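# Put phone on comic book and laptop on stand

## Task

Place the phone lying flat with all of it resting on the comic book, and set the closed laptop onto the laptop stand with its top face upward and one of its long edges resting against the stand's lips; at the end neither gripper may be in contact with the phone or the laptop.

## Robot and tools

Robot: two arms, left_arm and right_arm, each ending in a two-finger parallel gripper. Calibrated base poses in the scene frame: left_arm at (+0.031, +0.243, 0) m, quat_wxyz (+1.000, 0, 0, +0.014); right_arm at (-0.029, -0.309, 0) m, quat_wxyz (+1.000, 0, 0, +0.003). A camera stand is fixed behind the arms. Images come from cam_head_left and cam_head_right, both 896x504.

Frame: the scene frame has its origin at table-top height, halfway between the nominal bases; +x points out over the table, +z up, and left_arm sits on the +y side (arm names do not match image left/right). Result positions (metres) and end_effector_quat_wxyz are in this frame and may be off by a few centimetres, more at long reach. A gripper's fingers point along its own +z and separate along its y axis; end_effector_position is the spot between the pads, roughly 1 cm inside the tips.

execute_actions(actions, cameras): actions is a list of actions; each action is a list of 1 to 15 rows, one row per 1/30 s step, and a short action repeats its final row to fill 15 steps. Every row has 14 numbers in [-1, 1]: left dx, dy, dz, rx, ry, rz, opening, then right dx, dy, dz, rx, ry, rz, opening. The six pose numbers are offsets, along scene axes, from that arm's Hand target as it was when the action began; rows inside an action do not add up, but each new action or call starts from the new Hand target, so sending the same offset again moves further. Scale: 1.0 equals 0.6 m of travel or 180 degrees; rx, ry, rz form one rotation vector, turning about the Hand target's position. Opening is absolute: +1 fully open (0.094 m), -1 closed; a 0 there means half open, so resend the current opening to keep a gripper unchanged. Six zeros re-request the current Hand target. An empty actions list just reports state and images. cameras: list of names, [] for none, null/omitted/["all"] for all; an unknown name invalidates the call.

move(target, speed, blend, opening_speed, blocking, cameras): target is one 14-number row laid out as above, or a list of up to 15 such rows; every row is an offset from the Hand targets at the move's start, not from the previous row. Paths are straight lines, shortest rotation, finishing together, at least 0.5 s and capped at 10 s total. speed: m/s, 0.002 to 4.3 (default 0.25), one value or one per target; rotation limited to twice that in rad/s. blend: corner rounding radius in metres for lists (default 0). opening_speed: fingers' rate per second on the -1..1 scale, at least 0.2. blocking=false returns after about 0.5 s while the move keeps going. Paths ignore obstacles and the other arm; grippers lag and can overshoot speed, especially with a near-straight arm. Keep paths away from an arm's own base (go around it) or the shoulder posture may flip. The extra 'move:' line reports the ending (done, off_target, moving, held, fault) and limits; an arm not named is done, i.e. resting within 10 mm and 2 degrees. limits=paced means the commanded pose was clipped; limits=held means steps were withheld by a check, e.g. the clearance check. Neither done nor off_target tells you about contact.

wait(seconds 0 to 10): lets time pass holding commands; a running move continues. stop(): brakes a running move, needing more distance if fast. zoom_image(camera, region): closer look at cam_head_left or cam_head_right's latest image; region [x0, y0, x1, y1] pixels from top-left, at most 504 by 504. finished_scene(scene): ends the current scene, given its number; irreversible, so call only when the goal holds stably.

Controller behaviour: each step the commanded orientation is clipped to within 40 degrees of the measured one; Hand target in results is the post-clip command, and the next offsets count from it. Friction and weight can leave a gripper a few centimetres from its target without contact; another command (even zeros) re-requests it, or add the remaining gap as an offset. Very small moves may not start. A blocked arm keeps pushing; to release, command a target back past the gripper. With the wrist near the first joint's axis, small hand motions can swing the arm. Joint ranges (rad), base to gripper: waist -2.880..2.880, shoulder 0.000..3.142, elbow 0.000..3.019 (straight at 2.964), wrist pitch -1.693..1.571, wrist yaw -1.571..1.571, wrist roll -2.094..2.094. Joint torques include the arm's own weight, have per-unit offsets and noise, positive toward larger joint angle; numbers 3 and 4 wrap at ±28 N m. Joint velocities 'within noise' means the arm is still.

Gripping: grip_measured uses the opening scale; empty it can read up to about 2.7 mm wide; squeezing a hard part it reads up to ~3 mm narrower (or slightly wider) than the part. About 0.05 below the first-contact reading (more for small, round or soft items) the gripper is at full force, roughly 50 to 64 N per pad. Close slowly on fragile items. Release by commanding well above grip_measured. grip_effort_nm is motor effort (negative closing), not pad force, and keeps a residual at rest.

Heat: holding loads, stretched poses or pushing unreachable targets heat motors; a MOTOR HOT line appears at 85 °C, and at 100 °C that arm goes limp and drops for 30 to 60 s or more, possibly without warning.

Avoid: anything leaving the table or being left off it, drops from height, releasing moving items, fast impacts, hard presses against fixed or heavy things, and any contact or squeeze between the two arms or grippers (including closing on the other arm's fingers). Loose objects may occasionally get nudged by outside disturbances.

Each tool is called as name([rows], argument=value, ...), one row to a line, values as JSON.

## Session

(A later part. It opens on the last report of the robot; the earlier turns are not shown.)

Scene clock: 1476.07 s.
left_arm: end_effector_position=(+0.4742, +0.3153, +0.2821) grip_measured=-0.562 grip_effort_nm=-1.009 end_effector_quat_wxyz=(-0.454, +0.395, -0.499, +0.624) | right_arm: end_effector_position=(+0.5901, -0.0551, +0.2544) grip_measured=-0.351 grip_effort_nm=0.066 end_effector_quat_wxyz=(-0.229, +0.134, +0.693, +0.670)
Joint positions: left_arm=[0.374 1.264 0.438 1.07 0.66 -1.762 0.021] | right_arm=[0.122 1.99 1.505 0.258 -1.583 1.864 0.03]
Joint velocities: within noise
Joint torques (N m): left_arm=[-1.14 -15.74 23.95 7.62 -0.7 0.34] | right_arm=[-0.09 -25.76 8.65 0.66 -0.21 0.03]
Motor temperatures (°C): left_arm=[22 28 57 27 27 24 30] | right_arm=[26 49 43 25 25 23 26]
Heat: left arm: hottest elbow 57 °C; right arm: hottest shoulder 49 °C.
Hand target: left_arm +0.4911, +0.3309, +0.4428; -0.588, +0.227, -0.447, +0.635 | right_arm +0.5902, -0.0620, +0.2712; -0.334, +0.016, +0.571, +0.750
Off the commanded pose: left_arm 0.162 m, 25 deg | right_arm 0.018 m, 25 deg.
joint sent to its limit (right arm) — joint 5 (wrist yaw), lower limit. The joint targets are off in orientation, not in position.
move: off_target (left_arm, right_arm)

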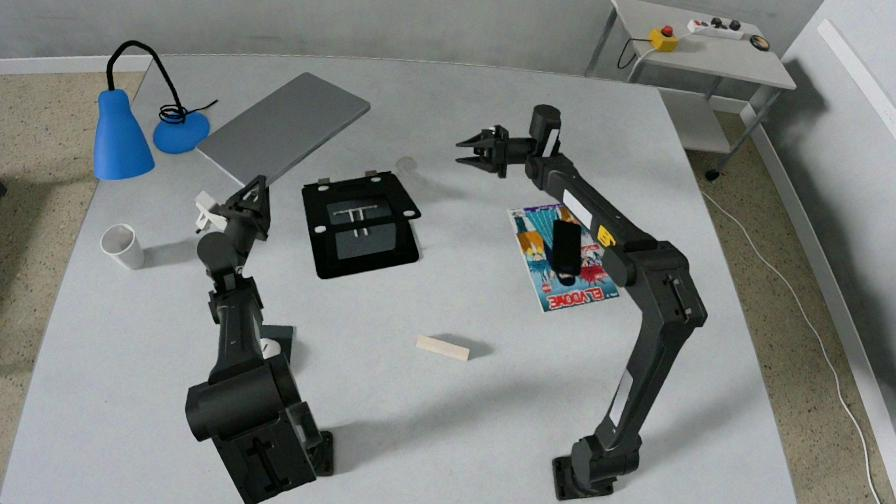

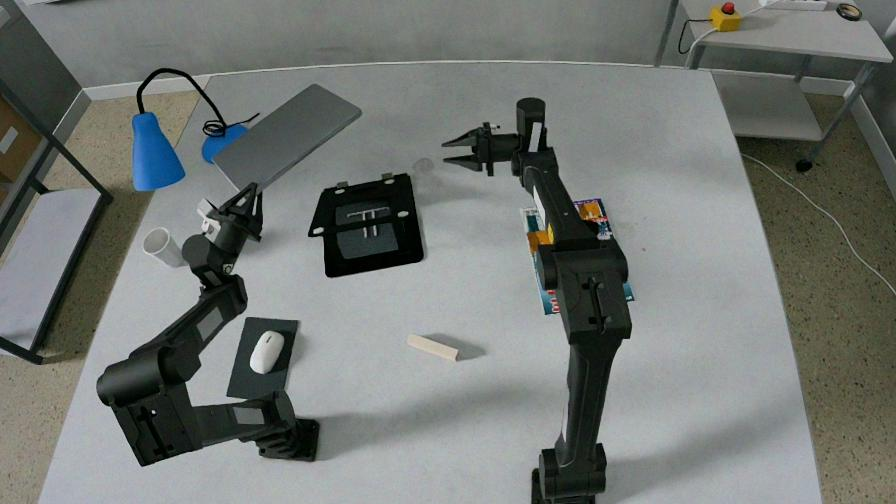

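move(target=[0.08,0.06,0.0,0,0,-0.14,-1,0,0,0,0,0,0,-0.35], speed=0.12, cameras=["cam_head_left","cam_head_right"])

zoom_image(camera="cam_head_left", region=[165, 90, 445, 260])

zoom_image(camera="cam_head_right", region=[165, 90, 445, 260])

Scene clock: 1482.43 s.
left_arm: end_effector_position=(+0.5211, +0.3457, +0.3156) grip_measured=-0.558 grip_effort_nm=-1.013 end_effector_quat_wxyz=(-0.360, +0.273, -0.541, +0.709) | right_arm: end_effector_position=(+0.5901, -0.0551, +0.2544) grip_measured=-0.351 grip_effort_nm=0.061 end_effector_quat_wxyz=(-0.229, +0.134, +0.693, +0.670)
Joint positions: left_arm=[0.49 1.568 0.74 1.423 1.078 -2.107 0.021] | right_arm=[0.122 1.99 1.505 0.258 -1.583 1.864 0.03]
Joint velocities: within noise
Joint torques (N m): left_arm=[-0.26 -20.19 23.58 3.49 -2.12 0.08] | right_arm=[-0.21 -25.52 8.64 0.69 -0.21 0.03]
Motor temperatures (°C): left_arm=[22 28 60 27 28 24 30] | right_arm=[26 49 43 25 25 23 26]
Heat: left arm: hottest elbow 60 °C; right arm: hottest shoulder 49 °C.
Hand target: left_arm +0.5392, +0.3669, +0.4426; -0.435, +0.124, -0.486, +0.748 | right_arm +0.5902, -0.0620, +0.2712; -0.334, +0.016, +0.571, +0.750
Off the commanded pose: left_arm 0.130 m, 21 deg | right_arm 0.018 m, 25 deg.
joint sent to its limit (left arm) — joint 6 (wrist roll), lower limit. The joint targets are off in position and orientation.
joint sent to its limit (right arm) — joint 5 (wrist yaw), lower limit. The joint targets are off in orientation, not in position.
move: off_target (left_arm, right_arm)

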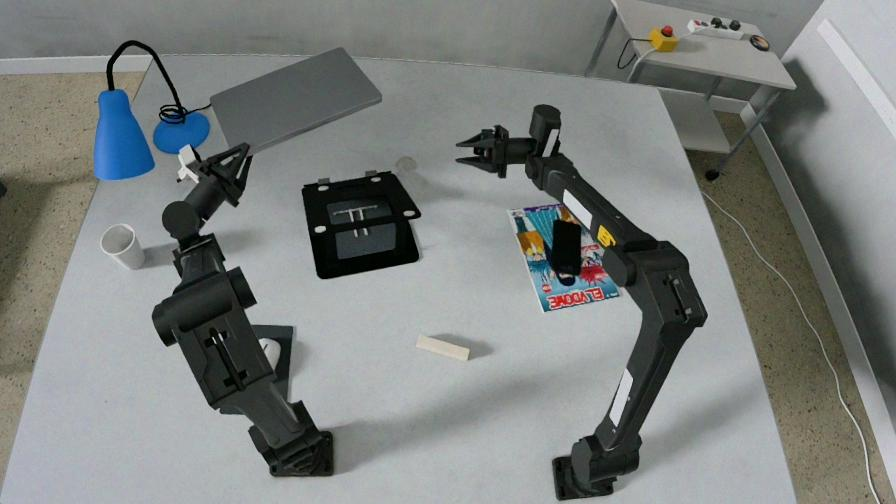

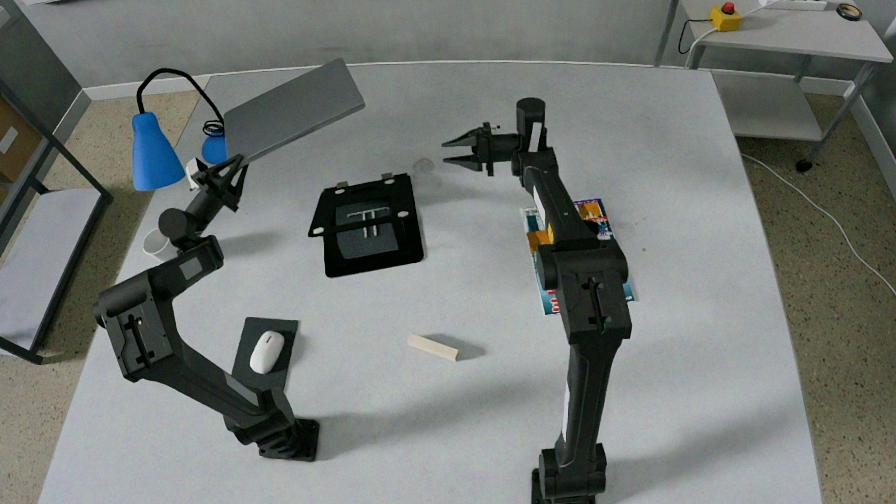

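Scaled by 1.800.

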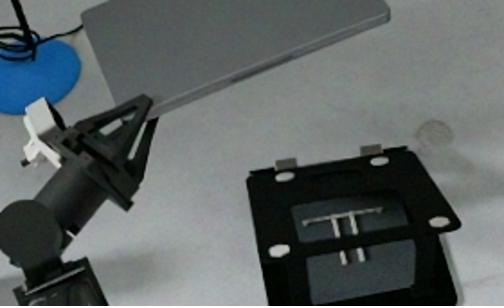

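Scaled by 1.800.

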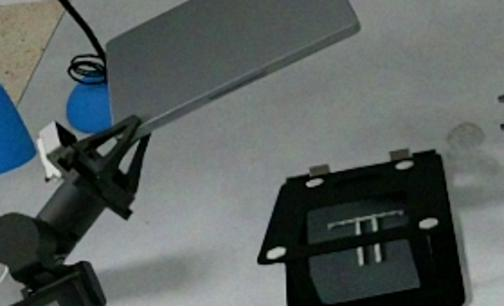

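move(target=[-0.07,-0.1,0.0,0,0,-0.1,-1,0,0,0,0,0,0,-0.35], speed=0.12, cameras=["cam_head_left","cam_head_right"])

zoom_image(camera="cam_head_left", region=[165, 90, 445, 260])

zoom_image(camera="cam_head_right", region=[165, 90, 445, 260])

Scene clock: 1498.30 s.
left_arm: end_effector_position=(+0.4946, +0.3087, +0.3309) grip_measured=-0.557 grip_effort_nm=-1.009 end_effector_quat_wxyz=(-0.284, +0.232, -0.608, +0.704) | right_arm: end_effector_position=(+0.5901, -0.0551, +0.2544) grip_measured=-0.351 grip_effort_nm=0.066 end_effector_quat_wxyz=(-0.229, +0.134, +0.693, +0.670)
Joint positions: left_arm=[0.478 1.455 0.74 1.288 1.285 -2.107 0.021] | right_arm=[0.122 1.99 1.505 0.258 -1.583 1.864 0.03]
Joint velocities: within noise
Joint torques (N m): left_arm=[-1.67 -21.54 19.88 2.8 -2.31 0.08] | right_arm=[-0.15 -25.7 8.62 0.66 -0.21 0.03]
Motor temperatures (°C): left_arm=[22 28 65 26 32 24 30] | right_arm=[26 49 43 25 25 23 25]
Heat: left arm: hottest elbow 65 °C; right arm: hottest shoulder 49 °C.
Hand target: left_arm +0.4971, +0.3068, +0.4427; -0.313, +0.047, -0.499, +0.807 | right_arm +0.5902, -0.0620, +0.2712; -0.334, +0.016, +0.571, +0.750
Off the commanded pose: left_arm 0.112 m, 28 deg | right_arm 0.018 m, 25 deg.
joint sent to its limit (left arm) — joint 6 (wrist roll), lower limit. The joint targets are off in position and orientation.
joint sent to its limit (right arm) — joint 5 (wrist yaw), lower limit. The joint targets are off in orientation, not in position.
move: off_target (left_arm, right_arm)

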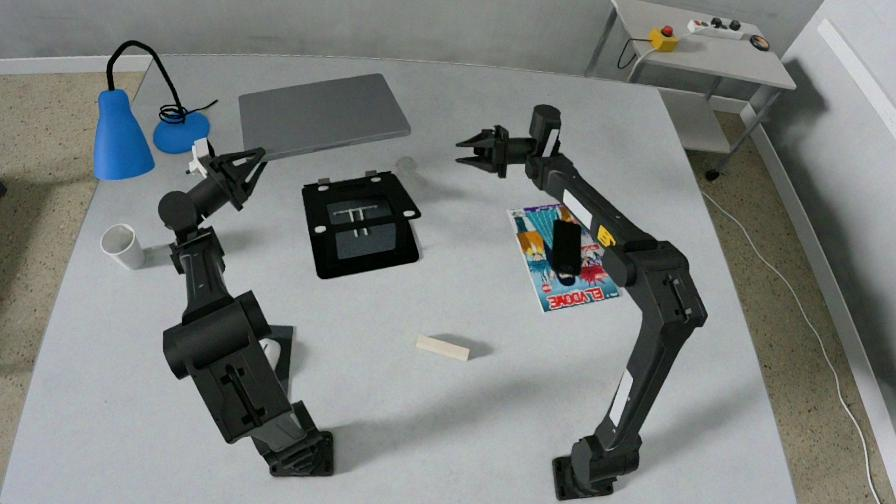

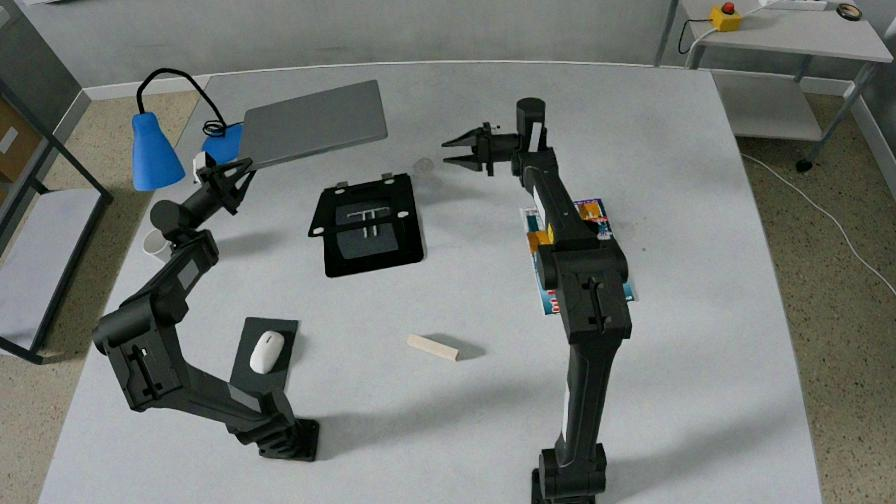

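Scaled by 1.800.

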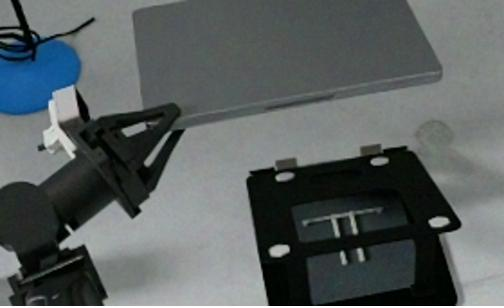

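Scaled by 1.800.

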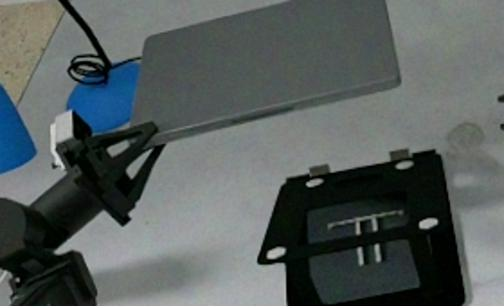

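move(target=[-0.08,-0.07,-0.2,0,0,0,-1,0,0,0,0,0,0,-0.35], speed=0.12, cameras=["cam_head_left","cam_head_right"])

zoom_image(camera="cam_head_left", region=[165, 90, 445, 260])

zoom_image(camera="cam_head_right", region=[165, 90, 445, 260])

Scene clock: 1506.73 s.
left_arm: end_effector_position=(+0.4478, +0.2658, +0.2669) grip_measured=-0.557 grip_effort_nm=-1.009 end_effector_quat_wxyz=(-0.259, +0.227, -0.615, +0.709) | right_arm: end_effector_position=(+0.5901, -0.0551, +0.2544) grip_measured=-0.351 grip_effort_nm=0.066 end_effector_quat_wxyz=(-0.229, +0.134, +0.693, +0.670)
Joint positions: left_arm=[0.441 1.482 0.535 1.496 1.298 -2.107 0.021] | right_arm=[0.122 1.99 1.505 0.258 -1.583 1.864 0.03]
Joint velocities: within noise
Joint torques (N m): left_arm=[-2.32 -16.85 11.23 4.4 -2.34 0.11] | right_arm=[-0.21 -25.58 8.64 0.68 -0.21 0.02]
Motor temperatures (°C): left_arm=[22 28 64 26 34 24 30] | right_arm=[26 49 43 25 25 23 25]
Heat: left arm: hottest elbow 64 °C; right arm: hottest shoulder 49 °C.
Hand target: left_arm +0.4491, +0.2647, +0.3228; -0.313, +0.047, -0.499, +0.807 | right_arm +0.5902, -0.0620, +0.2712; -0.334, +0.016, +0.571, +0.750
Off the commanded pose: left_arm 0.056 m, 28 deg | right_arm 0.018 m, 25 deg.
joint sent to its limit (left arm) — joint 4 (wrist pitch), upper limit. The joint targets are off in position and orientation.
joint sent to its limit (right arm) — joint 5 (wrist yaw), lower limit. The joint targets are off in orientation, not in position.
move: off_target (left_arm, right_arm)

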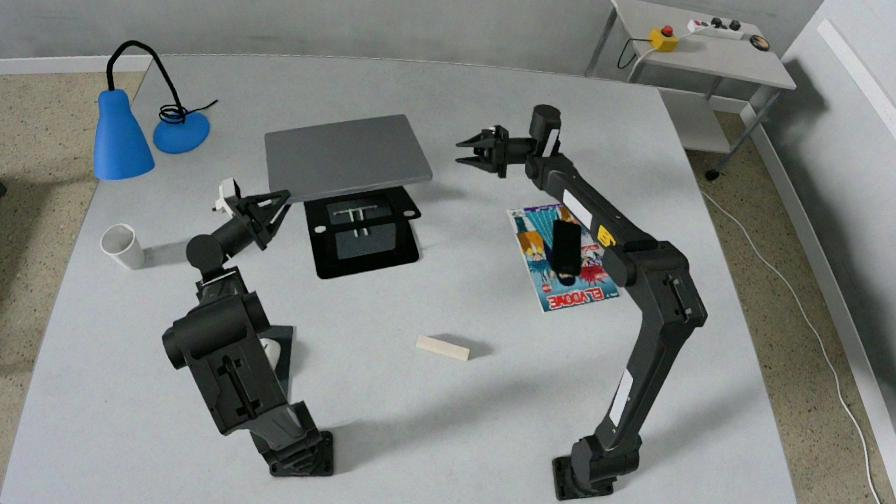

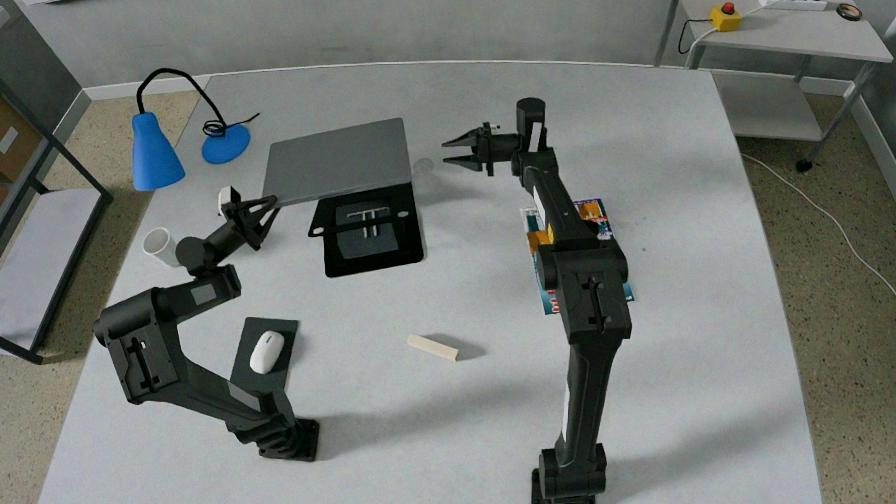

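Scaled by 1.800.

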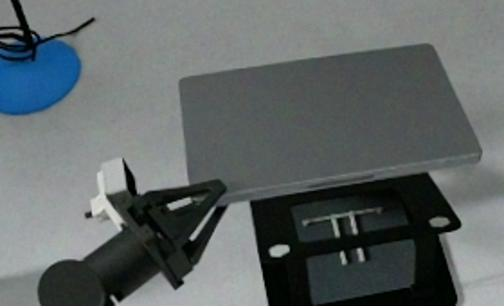

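Scaled by 1.800.

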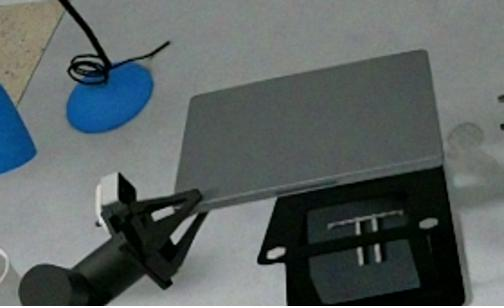

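move(target=[-0.0,-0.0,-0.13,-0.02,0.08,0,-1,0,0,0,0,0,0,-0.35], speed=0.1, cameras=["cam_head_left","cam_head_right"])

zoom_image(camera="cam_head_left", region=[165, 90, 445, 260])

zoom_image(camera="cam_head_right", region=[165, 90, 445, 260])

Scene clock: 1514.20 s.
left_arm: end_effector_position=(+0.4435, +0.2638, +0.1977) grip_measured=-0.557 grip_effort_nm=-1.009 end_effector_quat_wxyz=(-0.193, +0.303, -0.602, +0.714) | right_arm: end_effector_position=(+0.5901, -0.0551, +0.2544) grip_measured=-0.351 grip_effort_nm=0.066 end_effector_quat_wxyz=(-0.229, +0.134, +0.693, +0.670)
Joint positions: left_arm=[0.441 1.618 0.466 1.496 1.294 -2.107 0.021] | right_arm=[0.122 1.99 1.505 0.258 -1.583 1.864 0.03]
Joint velocities: within noise
Joint torques (N m): left_arm=[-2.55 -15.91 8.66 4.56 -1.31 0.07] | right_arm=[-0.21 -25.58 8.66 0.68 -0.21 0.03]
Motor temperatures (°C): left_arm=[22 28 60 25 35 24 30] | right_arm=[26 49 43 25 25 23 25]
Heat: left arm: hottest elbow 60 °C; right arm: hottest shoulder 49 °C.
Hand target: left_arm +0.4491, +0.2647, +0.2447; -0.246, +0.157, -0.509, +0.810 | right_arm +0.5902, -0.0620, +0.2712; -0.334, +0.016, +0.571, +0.750
Off the commanded pose: left_arm 0.047 m, 24 deg | right_arm 0.018 m, 25 deg.
joint sent to its limit (left arm) — joint 4 (wrist pitch), upper limit; joint 6 (wrist roll), lower limit. The joint targets are off in orientation, not in position.
joint sent to its limit (right arm) — joint 5 (wrist yaw), lower limit. The joint targets are off in orientation, not in position.
move: off_target (left_arm, right_arm)

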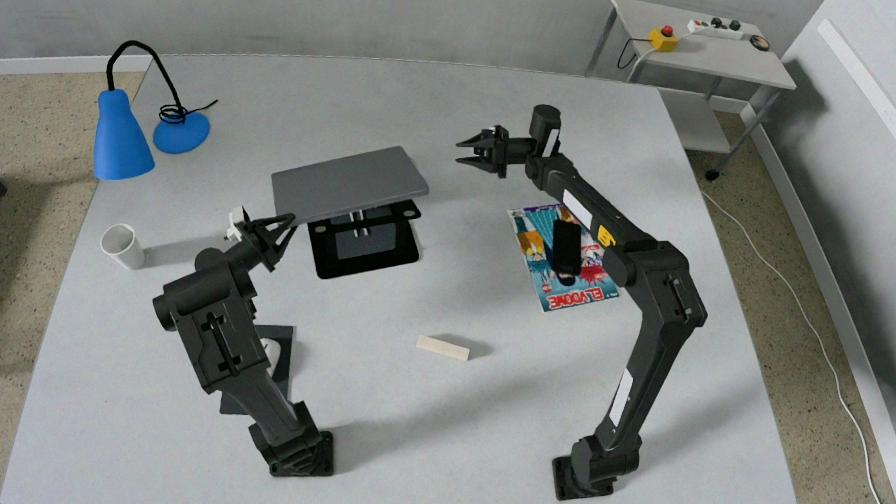

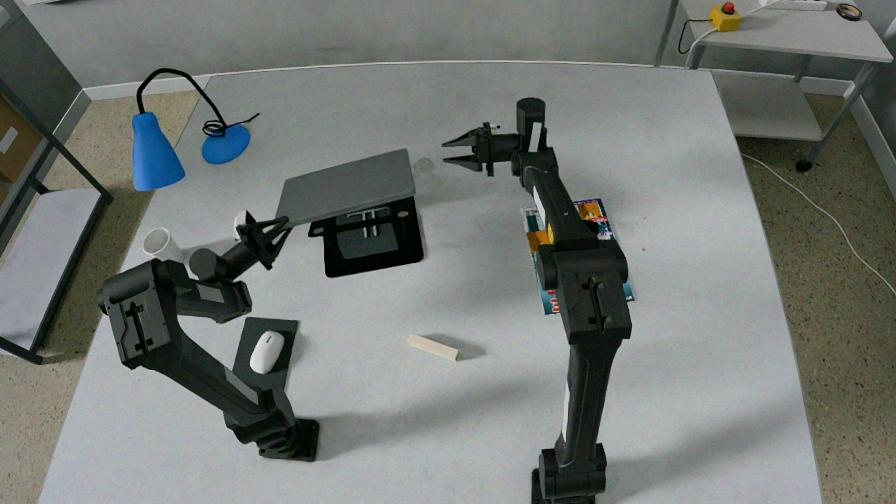

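Scaled by 1.800.

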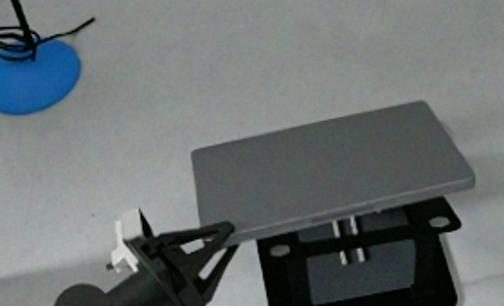

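Scaled by 1.800.

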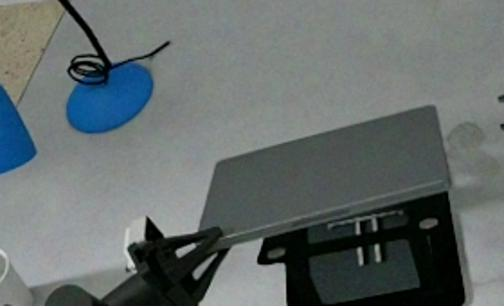

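move(target=[-0.02,-0.0,-0.08,-0.015,0.07,-0.015,-1,0,0,0,0,0,0,-0.35], speed=0.08, cameras=["cam_head_left","cam_head_right"])

zoom_image(camera="cam_head_left", region=[165, 90, 445, 260])

zoom_image(camera="cam_head_right", region=[165, 90, 445, 260])

Scene clock: 1520.80 s.
left_arm: end_effector_position=(+0.4293, +0.2548, +0.1625) grip_measured=-0.557 grip_effort_nm=-1.009 end_effector_quat_wxyz=(-0.139, +0.332, -0.603, +0.712) | right_arm: end_effector_position=(+0.5901, -0.0551, +0.2544) grip_measured=-0.351 grip_effort_nm=0.061 end_effector_quat_wxyz=(-0.229, +0.134, +0.693, +0.670)
Joint positions: left_arm=[0.441 1.681 0.426 1.486 1.339 -2.107 0.021] | right_arm=[0.122 1.99 1.505 0.258 -1.583 1.864 0.03]
Joint velocities: within noise
Joint torques (N m): left_arm=[-0.5 -15.74 7.23 3.02 -0.82 0.11] | right_arm=[-0.21 -25.7 8.64 0.66 -0.2 0.03]
Motor temperatures (°C): left_arm=[22 28 57 25 34 24 30] | right_arm=[26 49 43 25 25 23 25]
Heat: left arm: hottest elbow 57 °C; right arm: hottest shoulder 49 °C.
Hand target: left_arm +0.4372, +0.2649, +0.1968; -0.166, +0.239, -0.517, +0.805 | right_arm +0.5902, -0.0620, +0.2712; -0.334, +0.016, +0.571, +0.750
Off the commanded pose: left_arm 0.036 m, 18 deg | right_arm 0.018 m, 25 deg.
joint sent to its limit (left arm) — joint 6 (wrist roll), lower limit. The joint targets are off in orientation, not in position.
joint sent to its limit (right arm) — joint 5 (wrist yaw), lower limit. The joint targets are off in orientation, not in position.
move: off_target (left_arm, right_arm)

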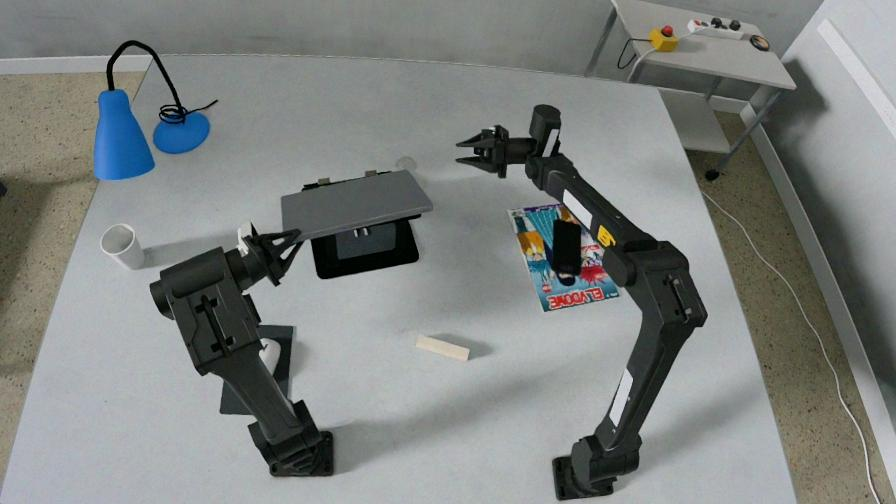

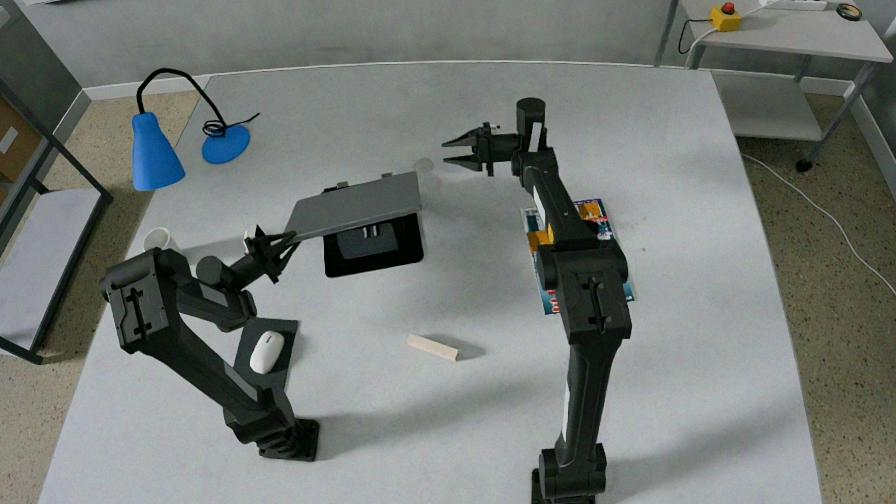

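Scaled by 1.800.

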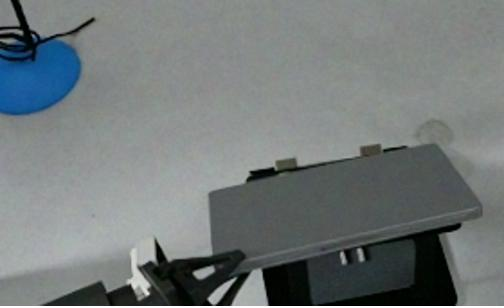

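Scaled by 1.800.

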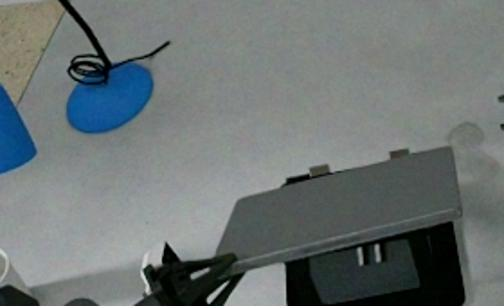

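move(target=[0.01,-0.0,-0.07,-0.0,0.03,-0.008,-1,0,0,0,0,0,0,-0.35], speed=0.06, cameras=["cam_head_left","cam_head_right"])

zoom_image(camera="cam_head_left", region=[165, 90, 445, 260])

zoom_image(camera="cam_head_right", region=[165, 90, 445, 260])

Scene clock: 1526.73 s.
left_arm: end_effector_position=(+0.4377, +0.2591, +0.1476) grip_measured=-0.557 grip_effort_nm=-1.004 end_effector_quat_wxyz=(-0.135, +0.337, -0.601, +0.712) | right_arm: end_effector_position=(+0.5901, -0.0551, +0.2544) grip_measured=-0.351 grip_effort_nm=0.061 end_effector_quat_wxyz=(-0.229, +0.134, +0.693, +0.670)
Joint positions: left_arm=[0.441 1.75 0.45 1.519 1.337 -2.107 0.021] | right_arm=[0.122 1.99 1.505 0.258 -1.583 1.864 0.03]
Joint velocities: within noise
Joint torques (N m): left_arm=[-1.08 -11.28 6.32 2.82 0.01 0.04] | right_arm=[-0.15 -25.64 8.65 0.66 -0.21 0.03]
Motor temperatures (°C): left_arm=[22 28 55 25 33 24 30] | right_arm=[26 49 43 25 25 23 25]
Heat: left arm: hottest elbow 55 °C; right arm: hottest shoulder 49 °C.
Hand target: left_arm +0.4431, +0.2648, +0.1548; -0.131, +0.270, -0.528, +0.795 | right_arm +0.5902, -0.0620, +0.2712; -0.334, +0.016, +0.571, +0.750
Off the commanded pose: left_arm 0.011 m, 15 deg | right_arm 0.018 m, 25 deg.
joint sent to its limit (left arm) — joint 6 (wrist roll), lower limit. The joint targets are off in orientation, not in position.
joint sent to its limit (right arm) — joint 5 (wrist yaw), lower limit. The joint targets are off in orientation, not in position.
move: off_target (left_arm, right_arm)

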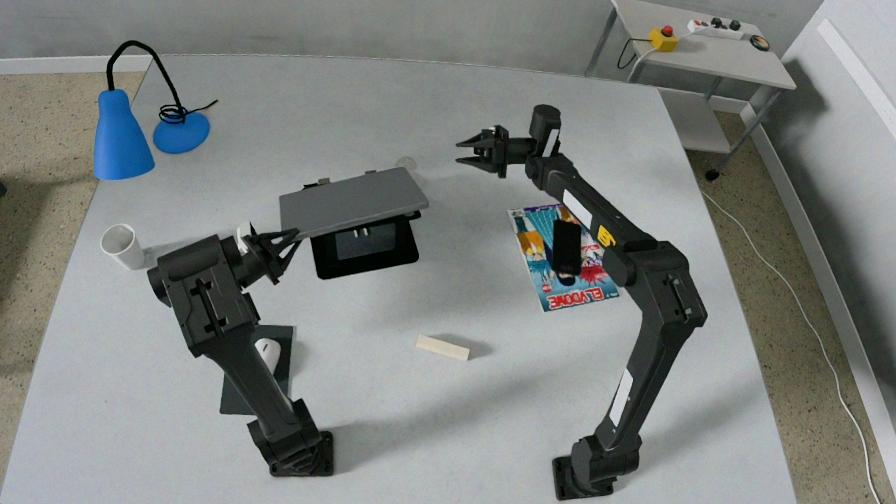

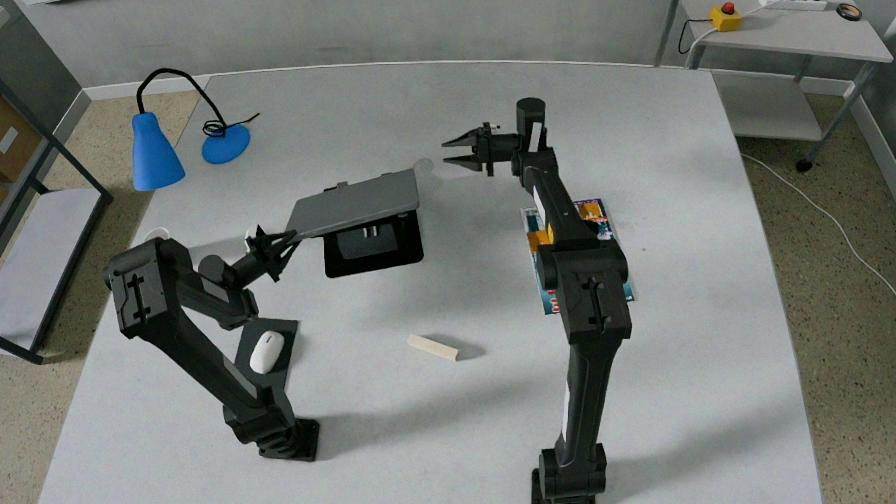

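Scaled by 1.800.

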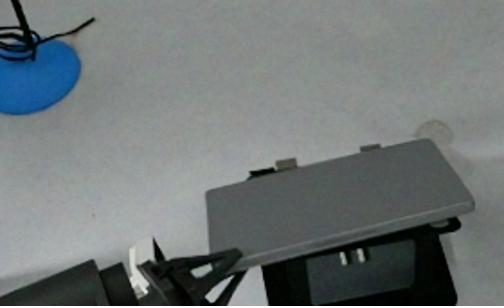

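Scaled by 1.800.

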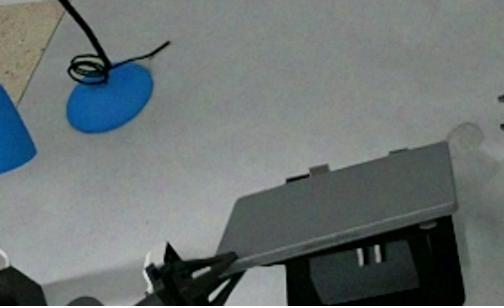

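move(target=[-0.03,0.0,0.06,0.0,0.0,-0.03,-1,0,0,0,0,0,0,-0.35], speed=0.08, cameras=["cam_head_left"])

zoom_image(camera="cam_head_left", region=[165, 90, 445, 260])

Scene clock: 1531.80 s.
left_arm: end_effector_position=(+0.4223, +0.2596, +0.1585) grip_measured=-0.561 grip_effort_nm=-1.004 end_effector_quat_wxyz=(-0.079, +0.332, -0.619, +0.708) | right_arm: end_effector_position=(+0.5901, -0.0551, +0.2544) grip_measured=-0.351 grip_effort_nm=0.061 end_effector_quat_wxyz=(-0.229, +0.133, +0.693, +0.670)
Joint positions: left_arm=[0.473 1.657 0.457 1.34 1.469 -2.091 0.021] | right_arm=[0.122 1.99 1.505 0.258 -1.583 1.863 0.03]
Joint velocities: within noise
Joint torques (N m): left_arm=[-1.38 -17.38 7.39 1.76 0.34 -0.09] | right_arm=[-0.09 -25.52 8.64 0.64 -0.21 0.03]
Motor temperatures (°C): left_arm=[22 28 54 25 32 24 30] | right_arm=[26 49 43 25 25 23 25]
Heat: left arm: hottest elbow 54 °C; right arm: hottest shoulder 49 °C.
Hand target: left_arm +0.4251, +0.2648, +0.1907; -0.094, +0.245, -0.540, +0.800 | right_arm +0.5902, -0.0620, +0.2712; -0.334, +0.016, +0.571, +0.750
Off the commanded pose: left_arm 0.033 m, 17 deg | right_arm 0.018 m, 25 deg.
joint sent to its limit (left arm) — joint 6 (wrist roll), lower limit. The joint targets are off in orientation, not in position.
joint sent to its limit (right arm) — joint 5 (wrist yaw), lower limit. The joint targets are off in orientation, not in position.
move: off_target (left_arm, right_arm)
Images, in order (width x height): cam_head_left 896x504.

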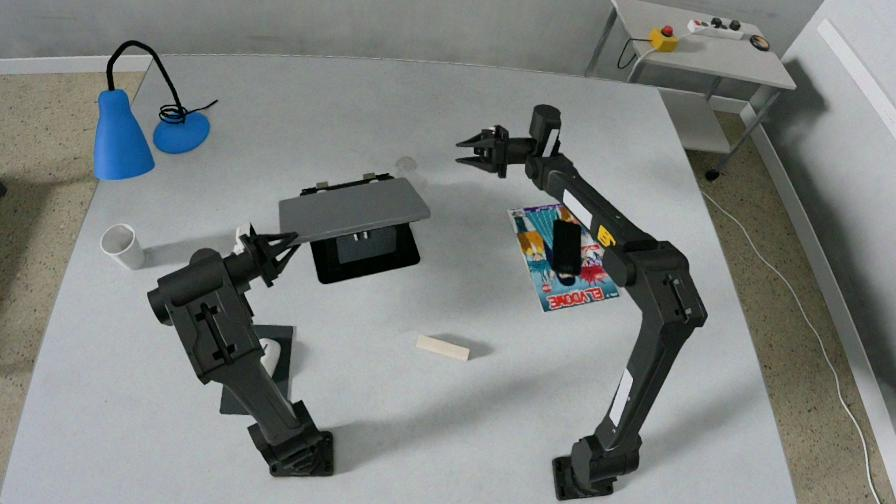

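Scaled by 1.800.

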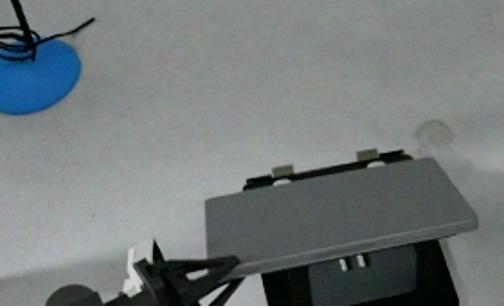

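move(target=[-0.0,0.0,-0.085,0.0,0.015,0.003,-1,0,0,0,0,0,0,-0.35], speed=0.06, cameras=["cam_head_left"])

zoom_image(camera="cam_head_left", region=[165, 90, 445, 260])

Scene clock: 1537.00 s.
left_arm: end_effector_position=(+0.4243, +0.2621, +0.1471) grip_measured=-0.562 grip_effort_nm=-1.009 end_effector_quat_wxyz=(-0.105, +0.319, -0.621, +0.708) | right_arm: end_effector_position=(+0.5901, -0.0551, +0.2544) grip_measured=-0.351 grip_effort_nm=0.066 end_effector_quat_wxyz=(-0.229, +0.133, +0.693, +0.670)
Joint positions: left_arm=[0.476 1.734 0.457 1.486 1.451 -2.107 0.021] | right_arm=[0.122 1.99 1.505 0.258 -1.583 1.863 0.03]
Joint velocities: within noise
Joint torques (N m): left_arm=[-0.56 -8.64 4.97 1.94 0.21 0.1] | right_arm=[-0.15 -25.7 8.64 0.66 -0.21 0.03]
Motor temperatures (°C): left_arm=[22 28 52 25 31 24 30] | right_arm=[26 49 43 25 25 23 25]
Heat: left arm: hottest elbow 52 °C; right arm: hottest shoulder 49 °C.
Hand target: left_arm +0.4251, +0.2649, +0.1397; -0.085, +0.266, -0.541, +0.794 | right_arm +0.5902, -0.0620, +0.2712; -0.334, +0.016, +0.571, +0.750
Off the commanded pose: left_arm 0.008 m, 15 deg | right_arm 0.018 m, 25 deg.
joint sent to its limit (left arm) — joint 6 (wrist roll), lower limit. The joint targets are off in orientation, not in position.
joint sent to its limit (right arm) — joint 5 (wrist yaw), lower limit. The joint targets are off in orientation, not in position.
move: off_target (left_arm, right_arm)
Images, in order (width x height): cam_head_left 896x504.

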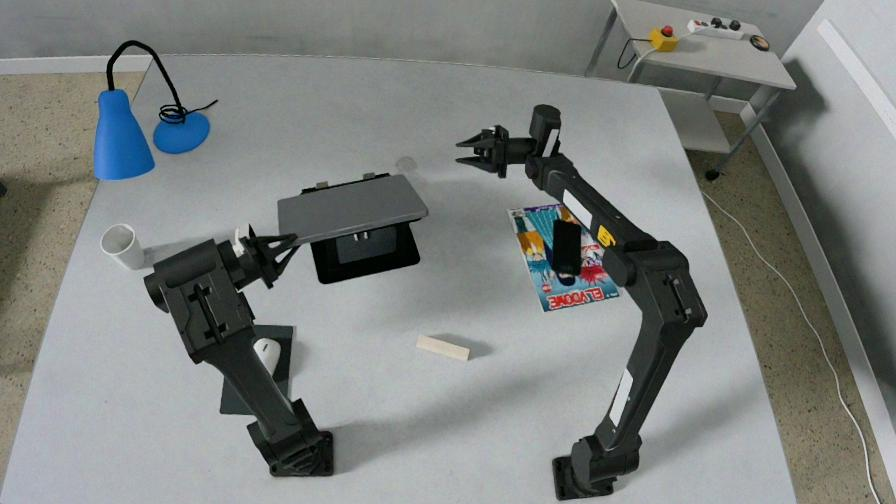

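Scaled by 1.800.

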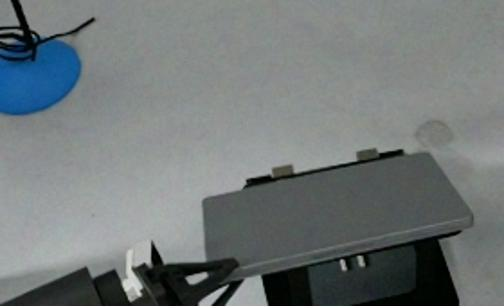

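move(target=[-0.001,-0.004,0.008,0.06,0.033,0.017,-1,0,0,0,0,0,0,-0.35], speed=0.06, cameras=["cam_head_left"])

zoom_image(camera="cam_head_left", region=[165, 90, 445, 260])

move(target=[0,0,0,0,0,0,-0.2,0,0,0,0,0,0,-0.35], opening_speed=0.3, cameras=["cam_head_left"])

zoom_image(camera="cam_head_left", region=[165, 90, 445, 260])

Scene clock: 1545.43 s.
left_arm: end_effector_position=(+0.4246, +0.2624, +0.1472) grip_measured=-0.562 grip_effort_nm=-1.009 end_effector_quat_wxyz=(-0.106, +0.320, -0.620, +0.708) | right_arm: end_effector_position=(+0.5901, -0.0551, +0.2544) grip_measured=-0.351 grip_effort_nm=0.066 end_effector_quat_wxyz=(-0.229, +0.133, +0.693, +0.670)
Joint positions: left_arm=[0.476 1.734 0.457 1.486 1.448 -2.107 0.021] | right_arm=[0.122 1.99 1.505 0.258 -1.583 1.863 0.03]
Joint velocities: within noise
Joint torques (N m): left_arm=[-1.08 -10.93 4.33 1.74 -0.11 0.08] | right_arm=[-0.15 -25.58 8.64 0.65 -0.21 0.03]
Motor temperatures (°C): left_arm=[22 28 50 25 30 24 30] | right_arm=[26 49 43 25 25 23 25]
Heat: left arm: hottest elbow 50 °C; right arm: hottest shoulder 49 °C.
Hand target: left_arm +0.4245, +0.2624, +0.1445; -0.102, +0.312, -0.609, +0.722 | right_arm +0.5902, -0.0620, +0.2712; -0.334, +0.016, +0.571, +0.750
Off the commanded pose: left_arm 0.003 m, 2 deg | right_arm 0.018 m, 25 deg.
joint sent to its limit (left arm) — joint 6 (wrist roll), lower limit. The joint targets still meet the commanded pose.
joint sent to its limit (right arm) — joint 5 (wrist yaw), lower limit. The joint targets are off in orientation, not in position.
move: off_target (right_arm)
Images, in order (width x height): cam_head_left 896x504.

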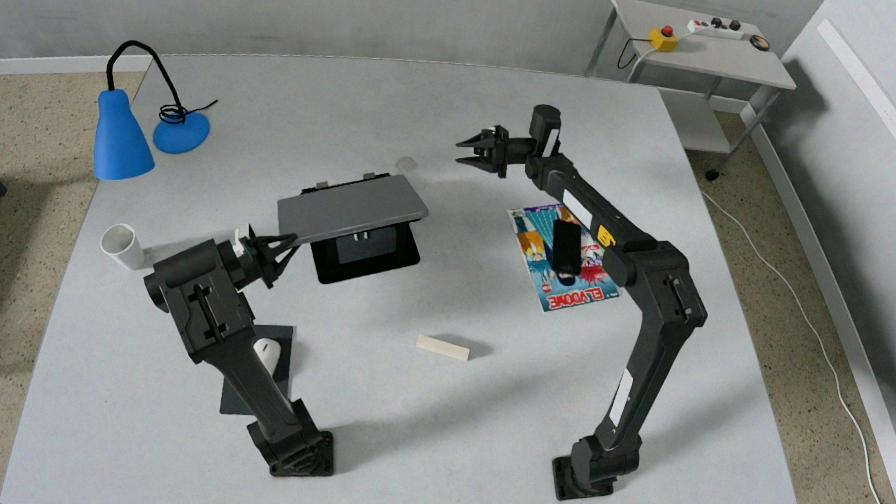

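Scaled by 1.800.

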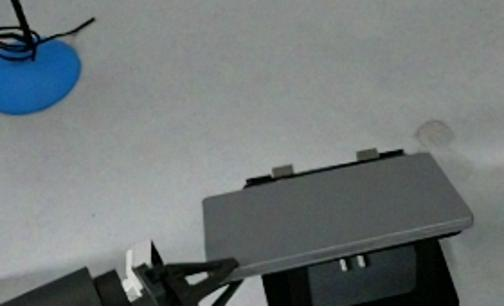

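Scene clock: 1548.40 s.
left_arm: end_effector_position=(+0.4248, +0.2625, +0.1470) grip_measured=-0.203 grip_effort_nm=0.129 end_effector_quat_wxyz=(-0.106, +0.321, -0.620, +0.708) | right_arm: end_effector_position=(+0.5901, -0.0551, +0.2544) grip_measured=-0.351 grip_effort_nm=0.056 end_effector_quat_wxyz=(-0.229, +0.133, +0.693, +0.670)
Joint positions: left_arm=[0.476 1.734 0.457 1.486 1.447 -2.107 0.037] | right_arm=[0.122 1.99 1.505 0.258 -1.583 1.863 0.03]
Joint velocities: within noise
Joint torques (N m): left_arm=[-1.03 -10.99 4.31 1.59 -0.06 0.08] | right_arm=[-0.26 -25.64 8.64 0.65 -0.21 0.03]
Motor temperatures (°C): left_arm=[22 28 49 25 30 24 30] | right_arm=[26 49 43 25 25 23 25]
Heat: left arm: hottest elbow 49 °C; right arm: hottest shoulder 49 °C.
Hand target: left_arm +0.4245, +0.2624, +0.1445; -0.102, +0.312, -0.609, +0.722 | right_arm +0.5902, -0.0620, +0.2712; -0.334, +0.016, +0.571, +0.750
Off the commanded pose: left_arm 0.002 m, 2 deg | right_arm 0.018 m, 25 deg.
joint sent to its limit (left arm) — joint 6 (wrist roll), lower limit. The joint targets still meet the commanded pose.
joint sent to its limit (right arm) — joint 5 (wrist yaw), lower limit. The joint targets are off in orientation, not in position.
move: off_target (right_arm)
Images, in order (width x height): cam_head_left 896x504.

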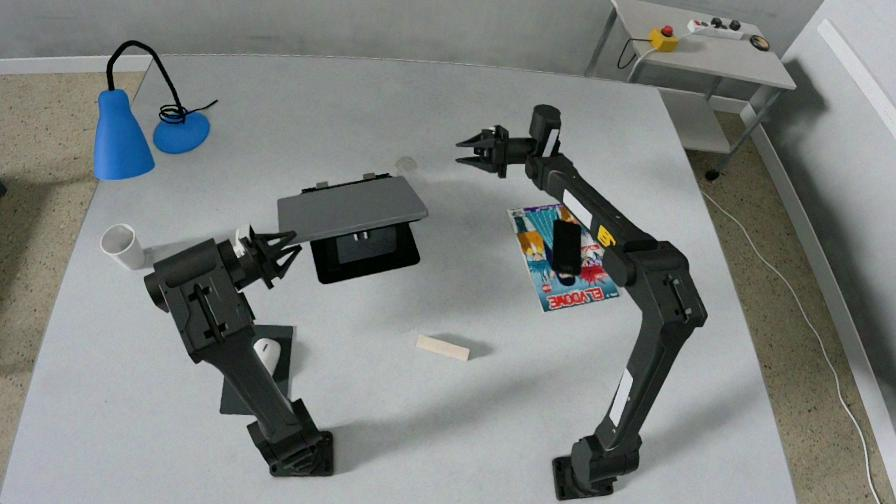

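Scaled by 1.800.

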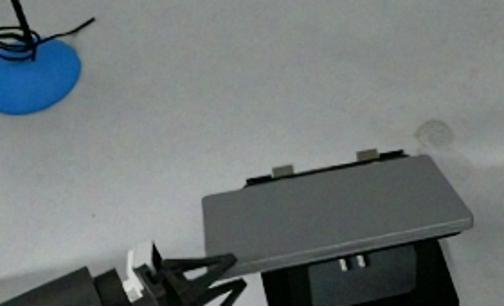

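move([
  [-0.09,0.125,0.0,0,0,0,-0.2,0,0,0,0,0,0,-0.35],
  [-0.14,0.16,0.2,0,0,0,-0.2,0,0,0,0,0,0,-0.35],
], speed=0.1, cameras=["cam_head_left","cam_head_right"])

zoom_image(camera="cam_head_left", region=[255, 150, 435, 250])

zoom_image(camera="cam_head_right", region=[255, 150, 435, 250])

Scene clock: 1554.27 s.
left_arm: end_effector_position=(+0.3401, +0.3490, +0.2520) grip_measured=-0.202 grip_effort_nm=0.115 end_effector_quat_wxyz=(-0.188, +0.420, -0.568, +0.682) | right_arm: end_effector_position=(+0.5901, -0.0551, +0.2544) grip_measured=-0.351 grip_effort_nm=0.066 end_effector_quat_wxyz=(-0.229, +0.133, +0.693, +0.670)
Joint positions: left_arm=[0.865 1.139 0.378 0.928 1.559 -2.107 0.037] | right_arm=[0.122 1.99 1.505 0.258 -1.583 1.863 0.03]
Joint velocities: within noise
Joint torques (N m): left_arm=[-0.62 -7.82 11.36 0.76 -0.02 0.09] | right_arm=[-0.21 -25.64 8.62 0.66 -0.21 0.03]
Motor temperatures (°C): left_arm=[22 28 48 25 30 24 29] | right_arm=[26 49 43 25 25 23 25]
Heat: left arm: hottest elbow 48 °C; right arm: hottest shoulder 49 °C.
Hand target: left_arm +0.3405, +0.3584, +0.2646; -0.102, +0.312, -0.609, +0.722 | right_arm +0.5902, -0.0620, +0.2712; -0.334, +0.016, +0.571, +0.750
Off the commanded pose: left_arm 0.016 m, 17 deg | right_arm 0.018 m, 25 deg.
joint sent to its limit (left arm) — joint 5 (wrist yaw), upper limit; joint 6 (wrist roll), lower limit. The joint targets are off in orientation, not in position.
joint sent to its limit (right arm) — joint 5 (wrist yaw), lower limit. The joint targets are off in orientation, not in position.
move: off_target (left_arm, right_arm)

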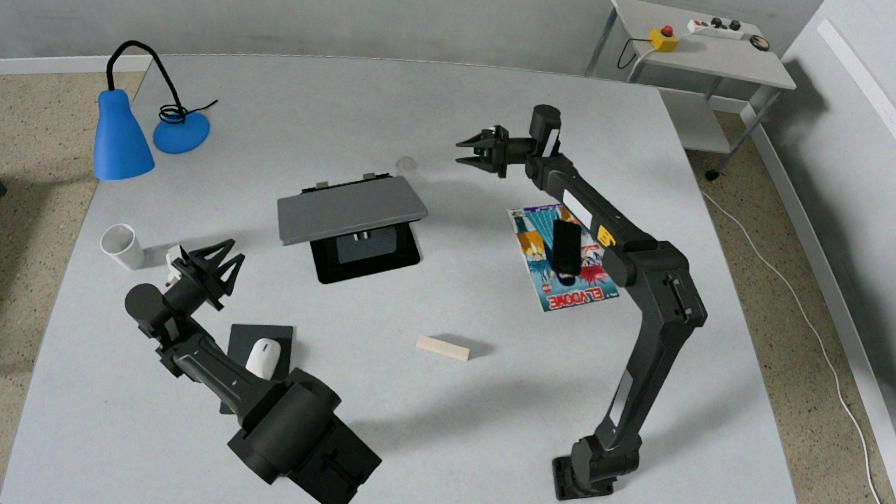

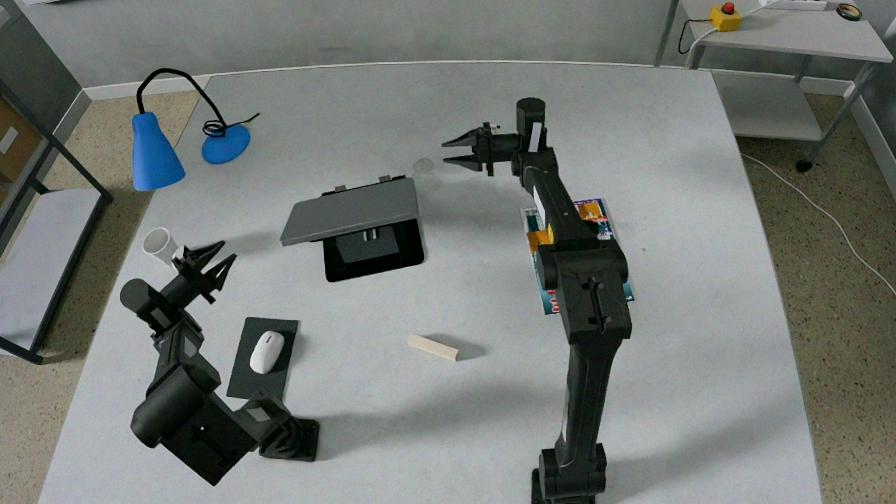

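Scaled by 2.800.

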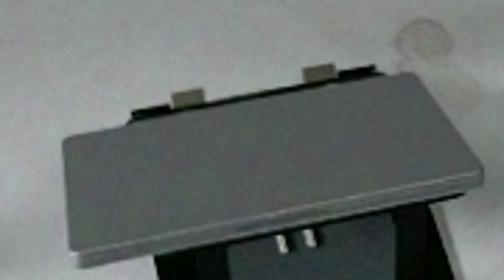

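Scaled by 2.800.

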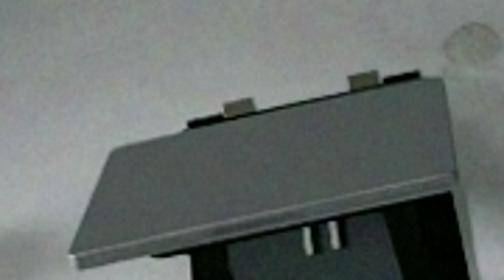

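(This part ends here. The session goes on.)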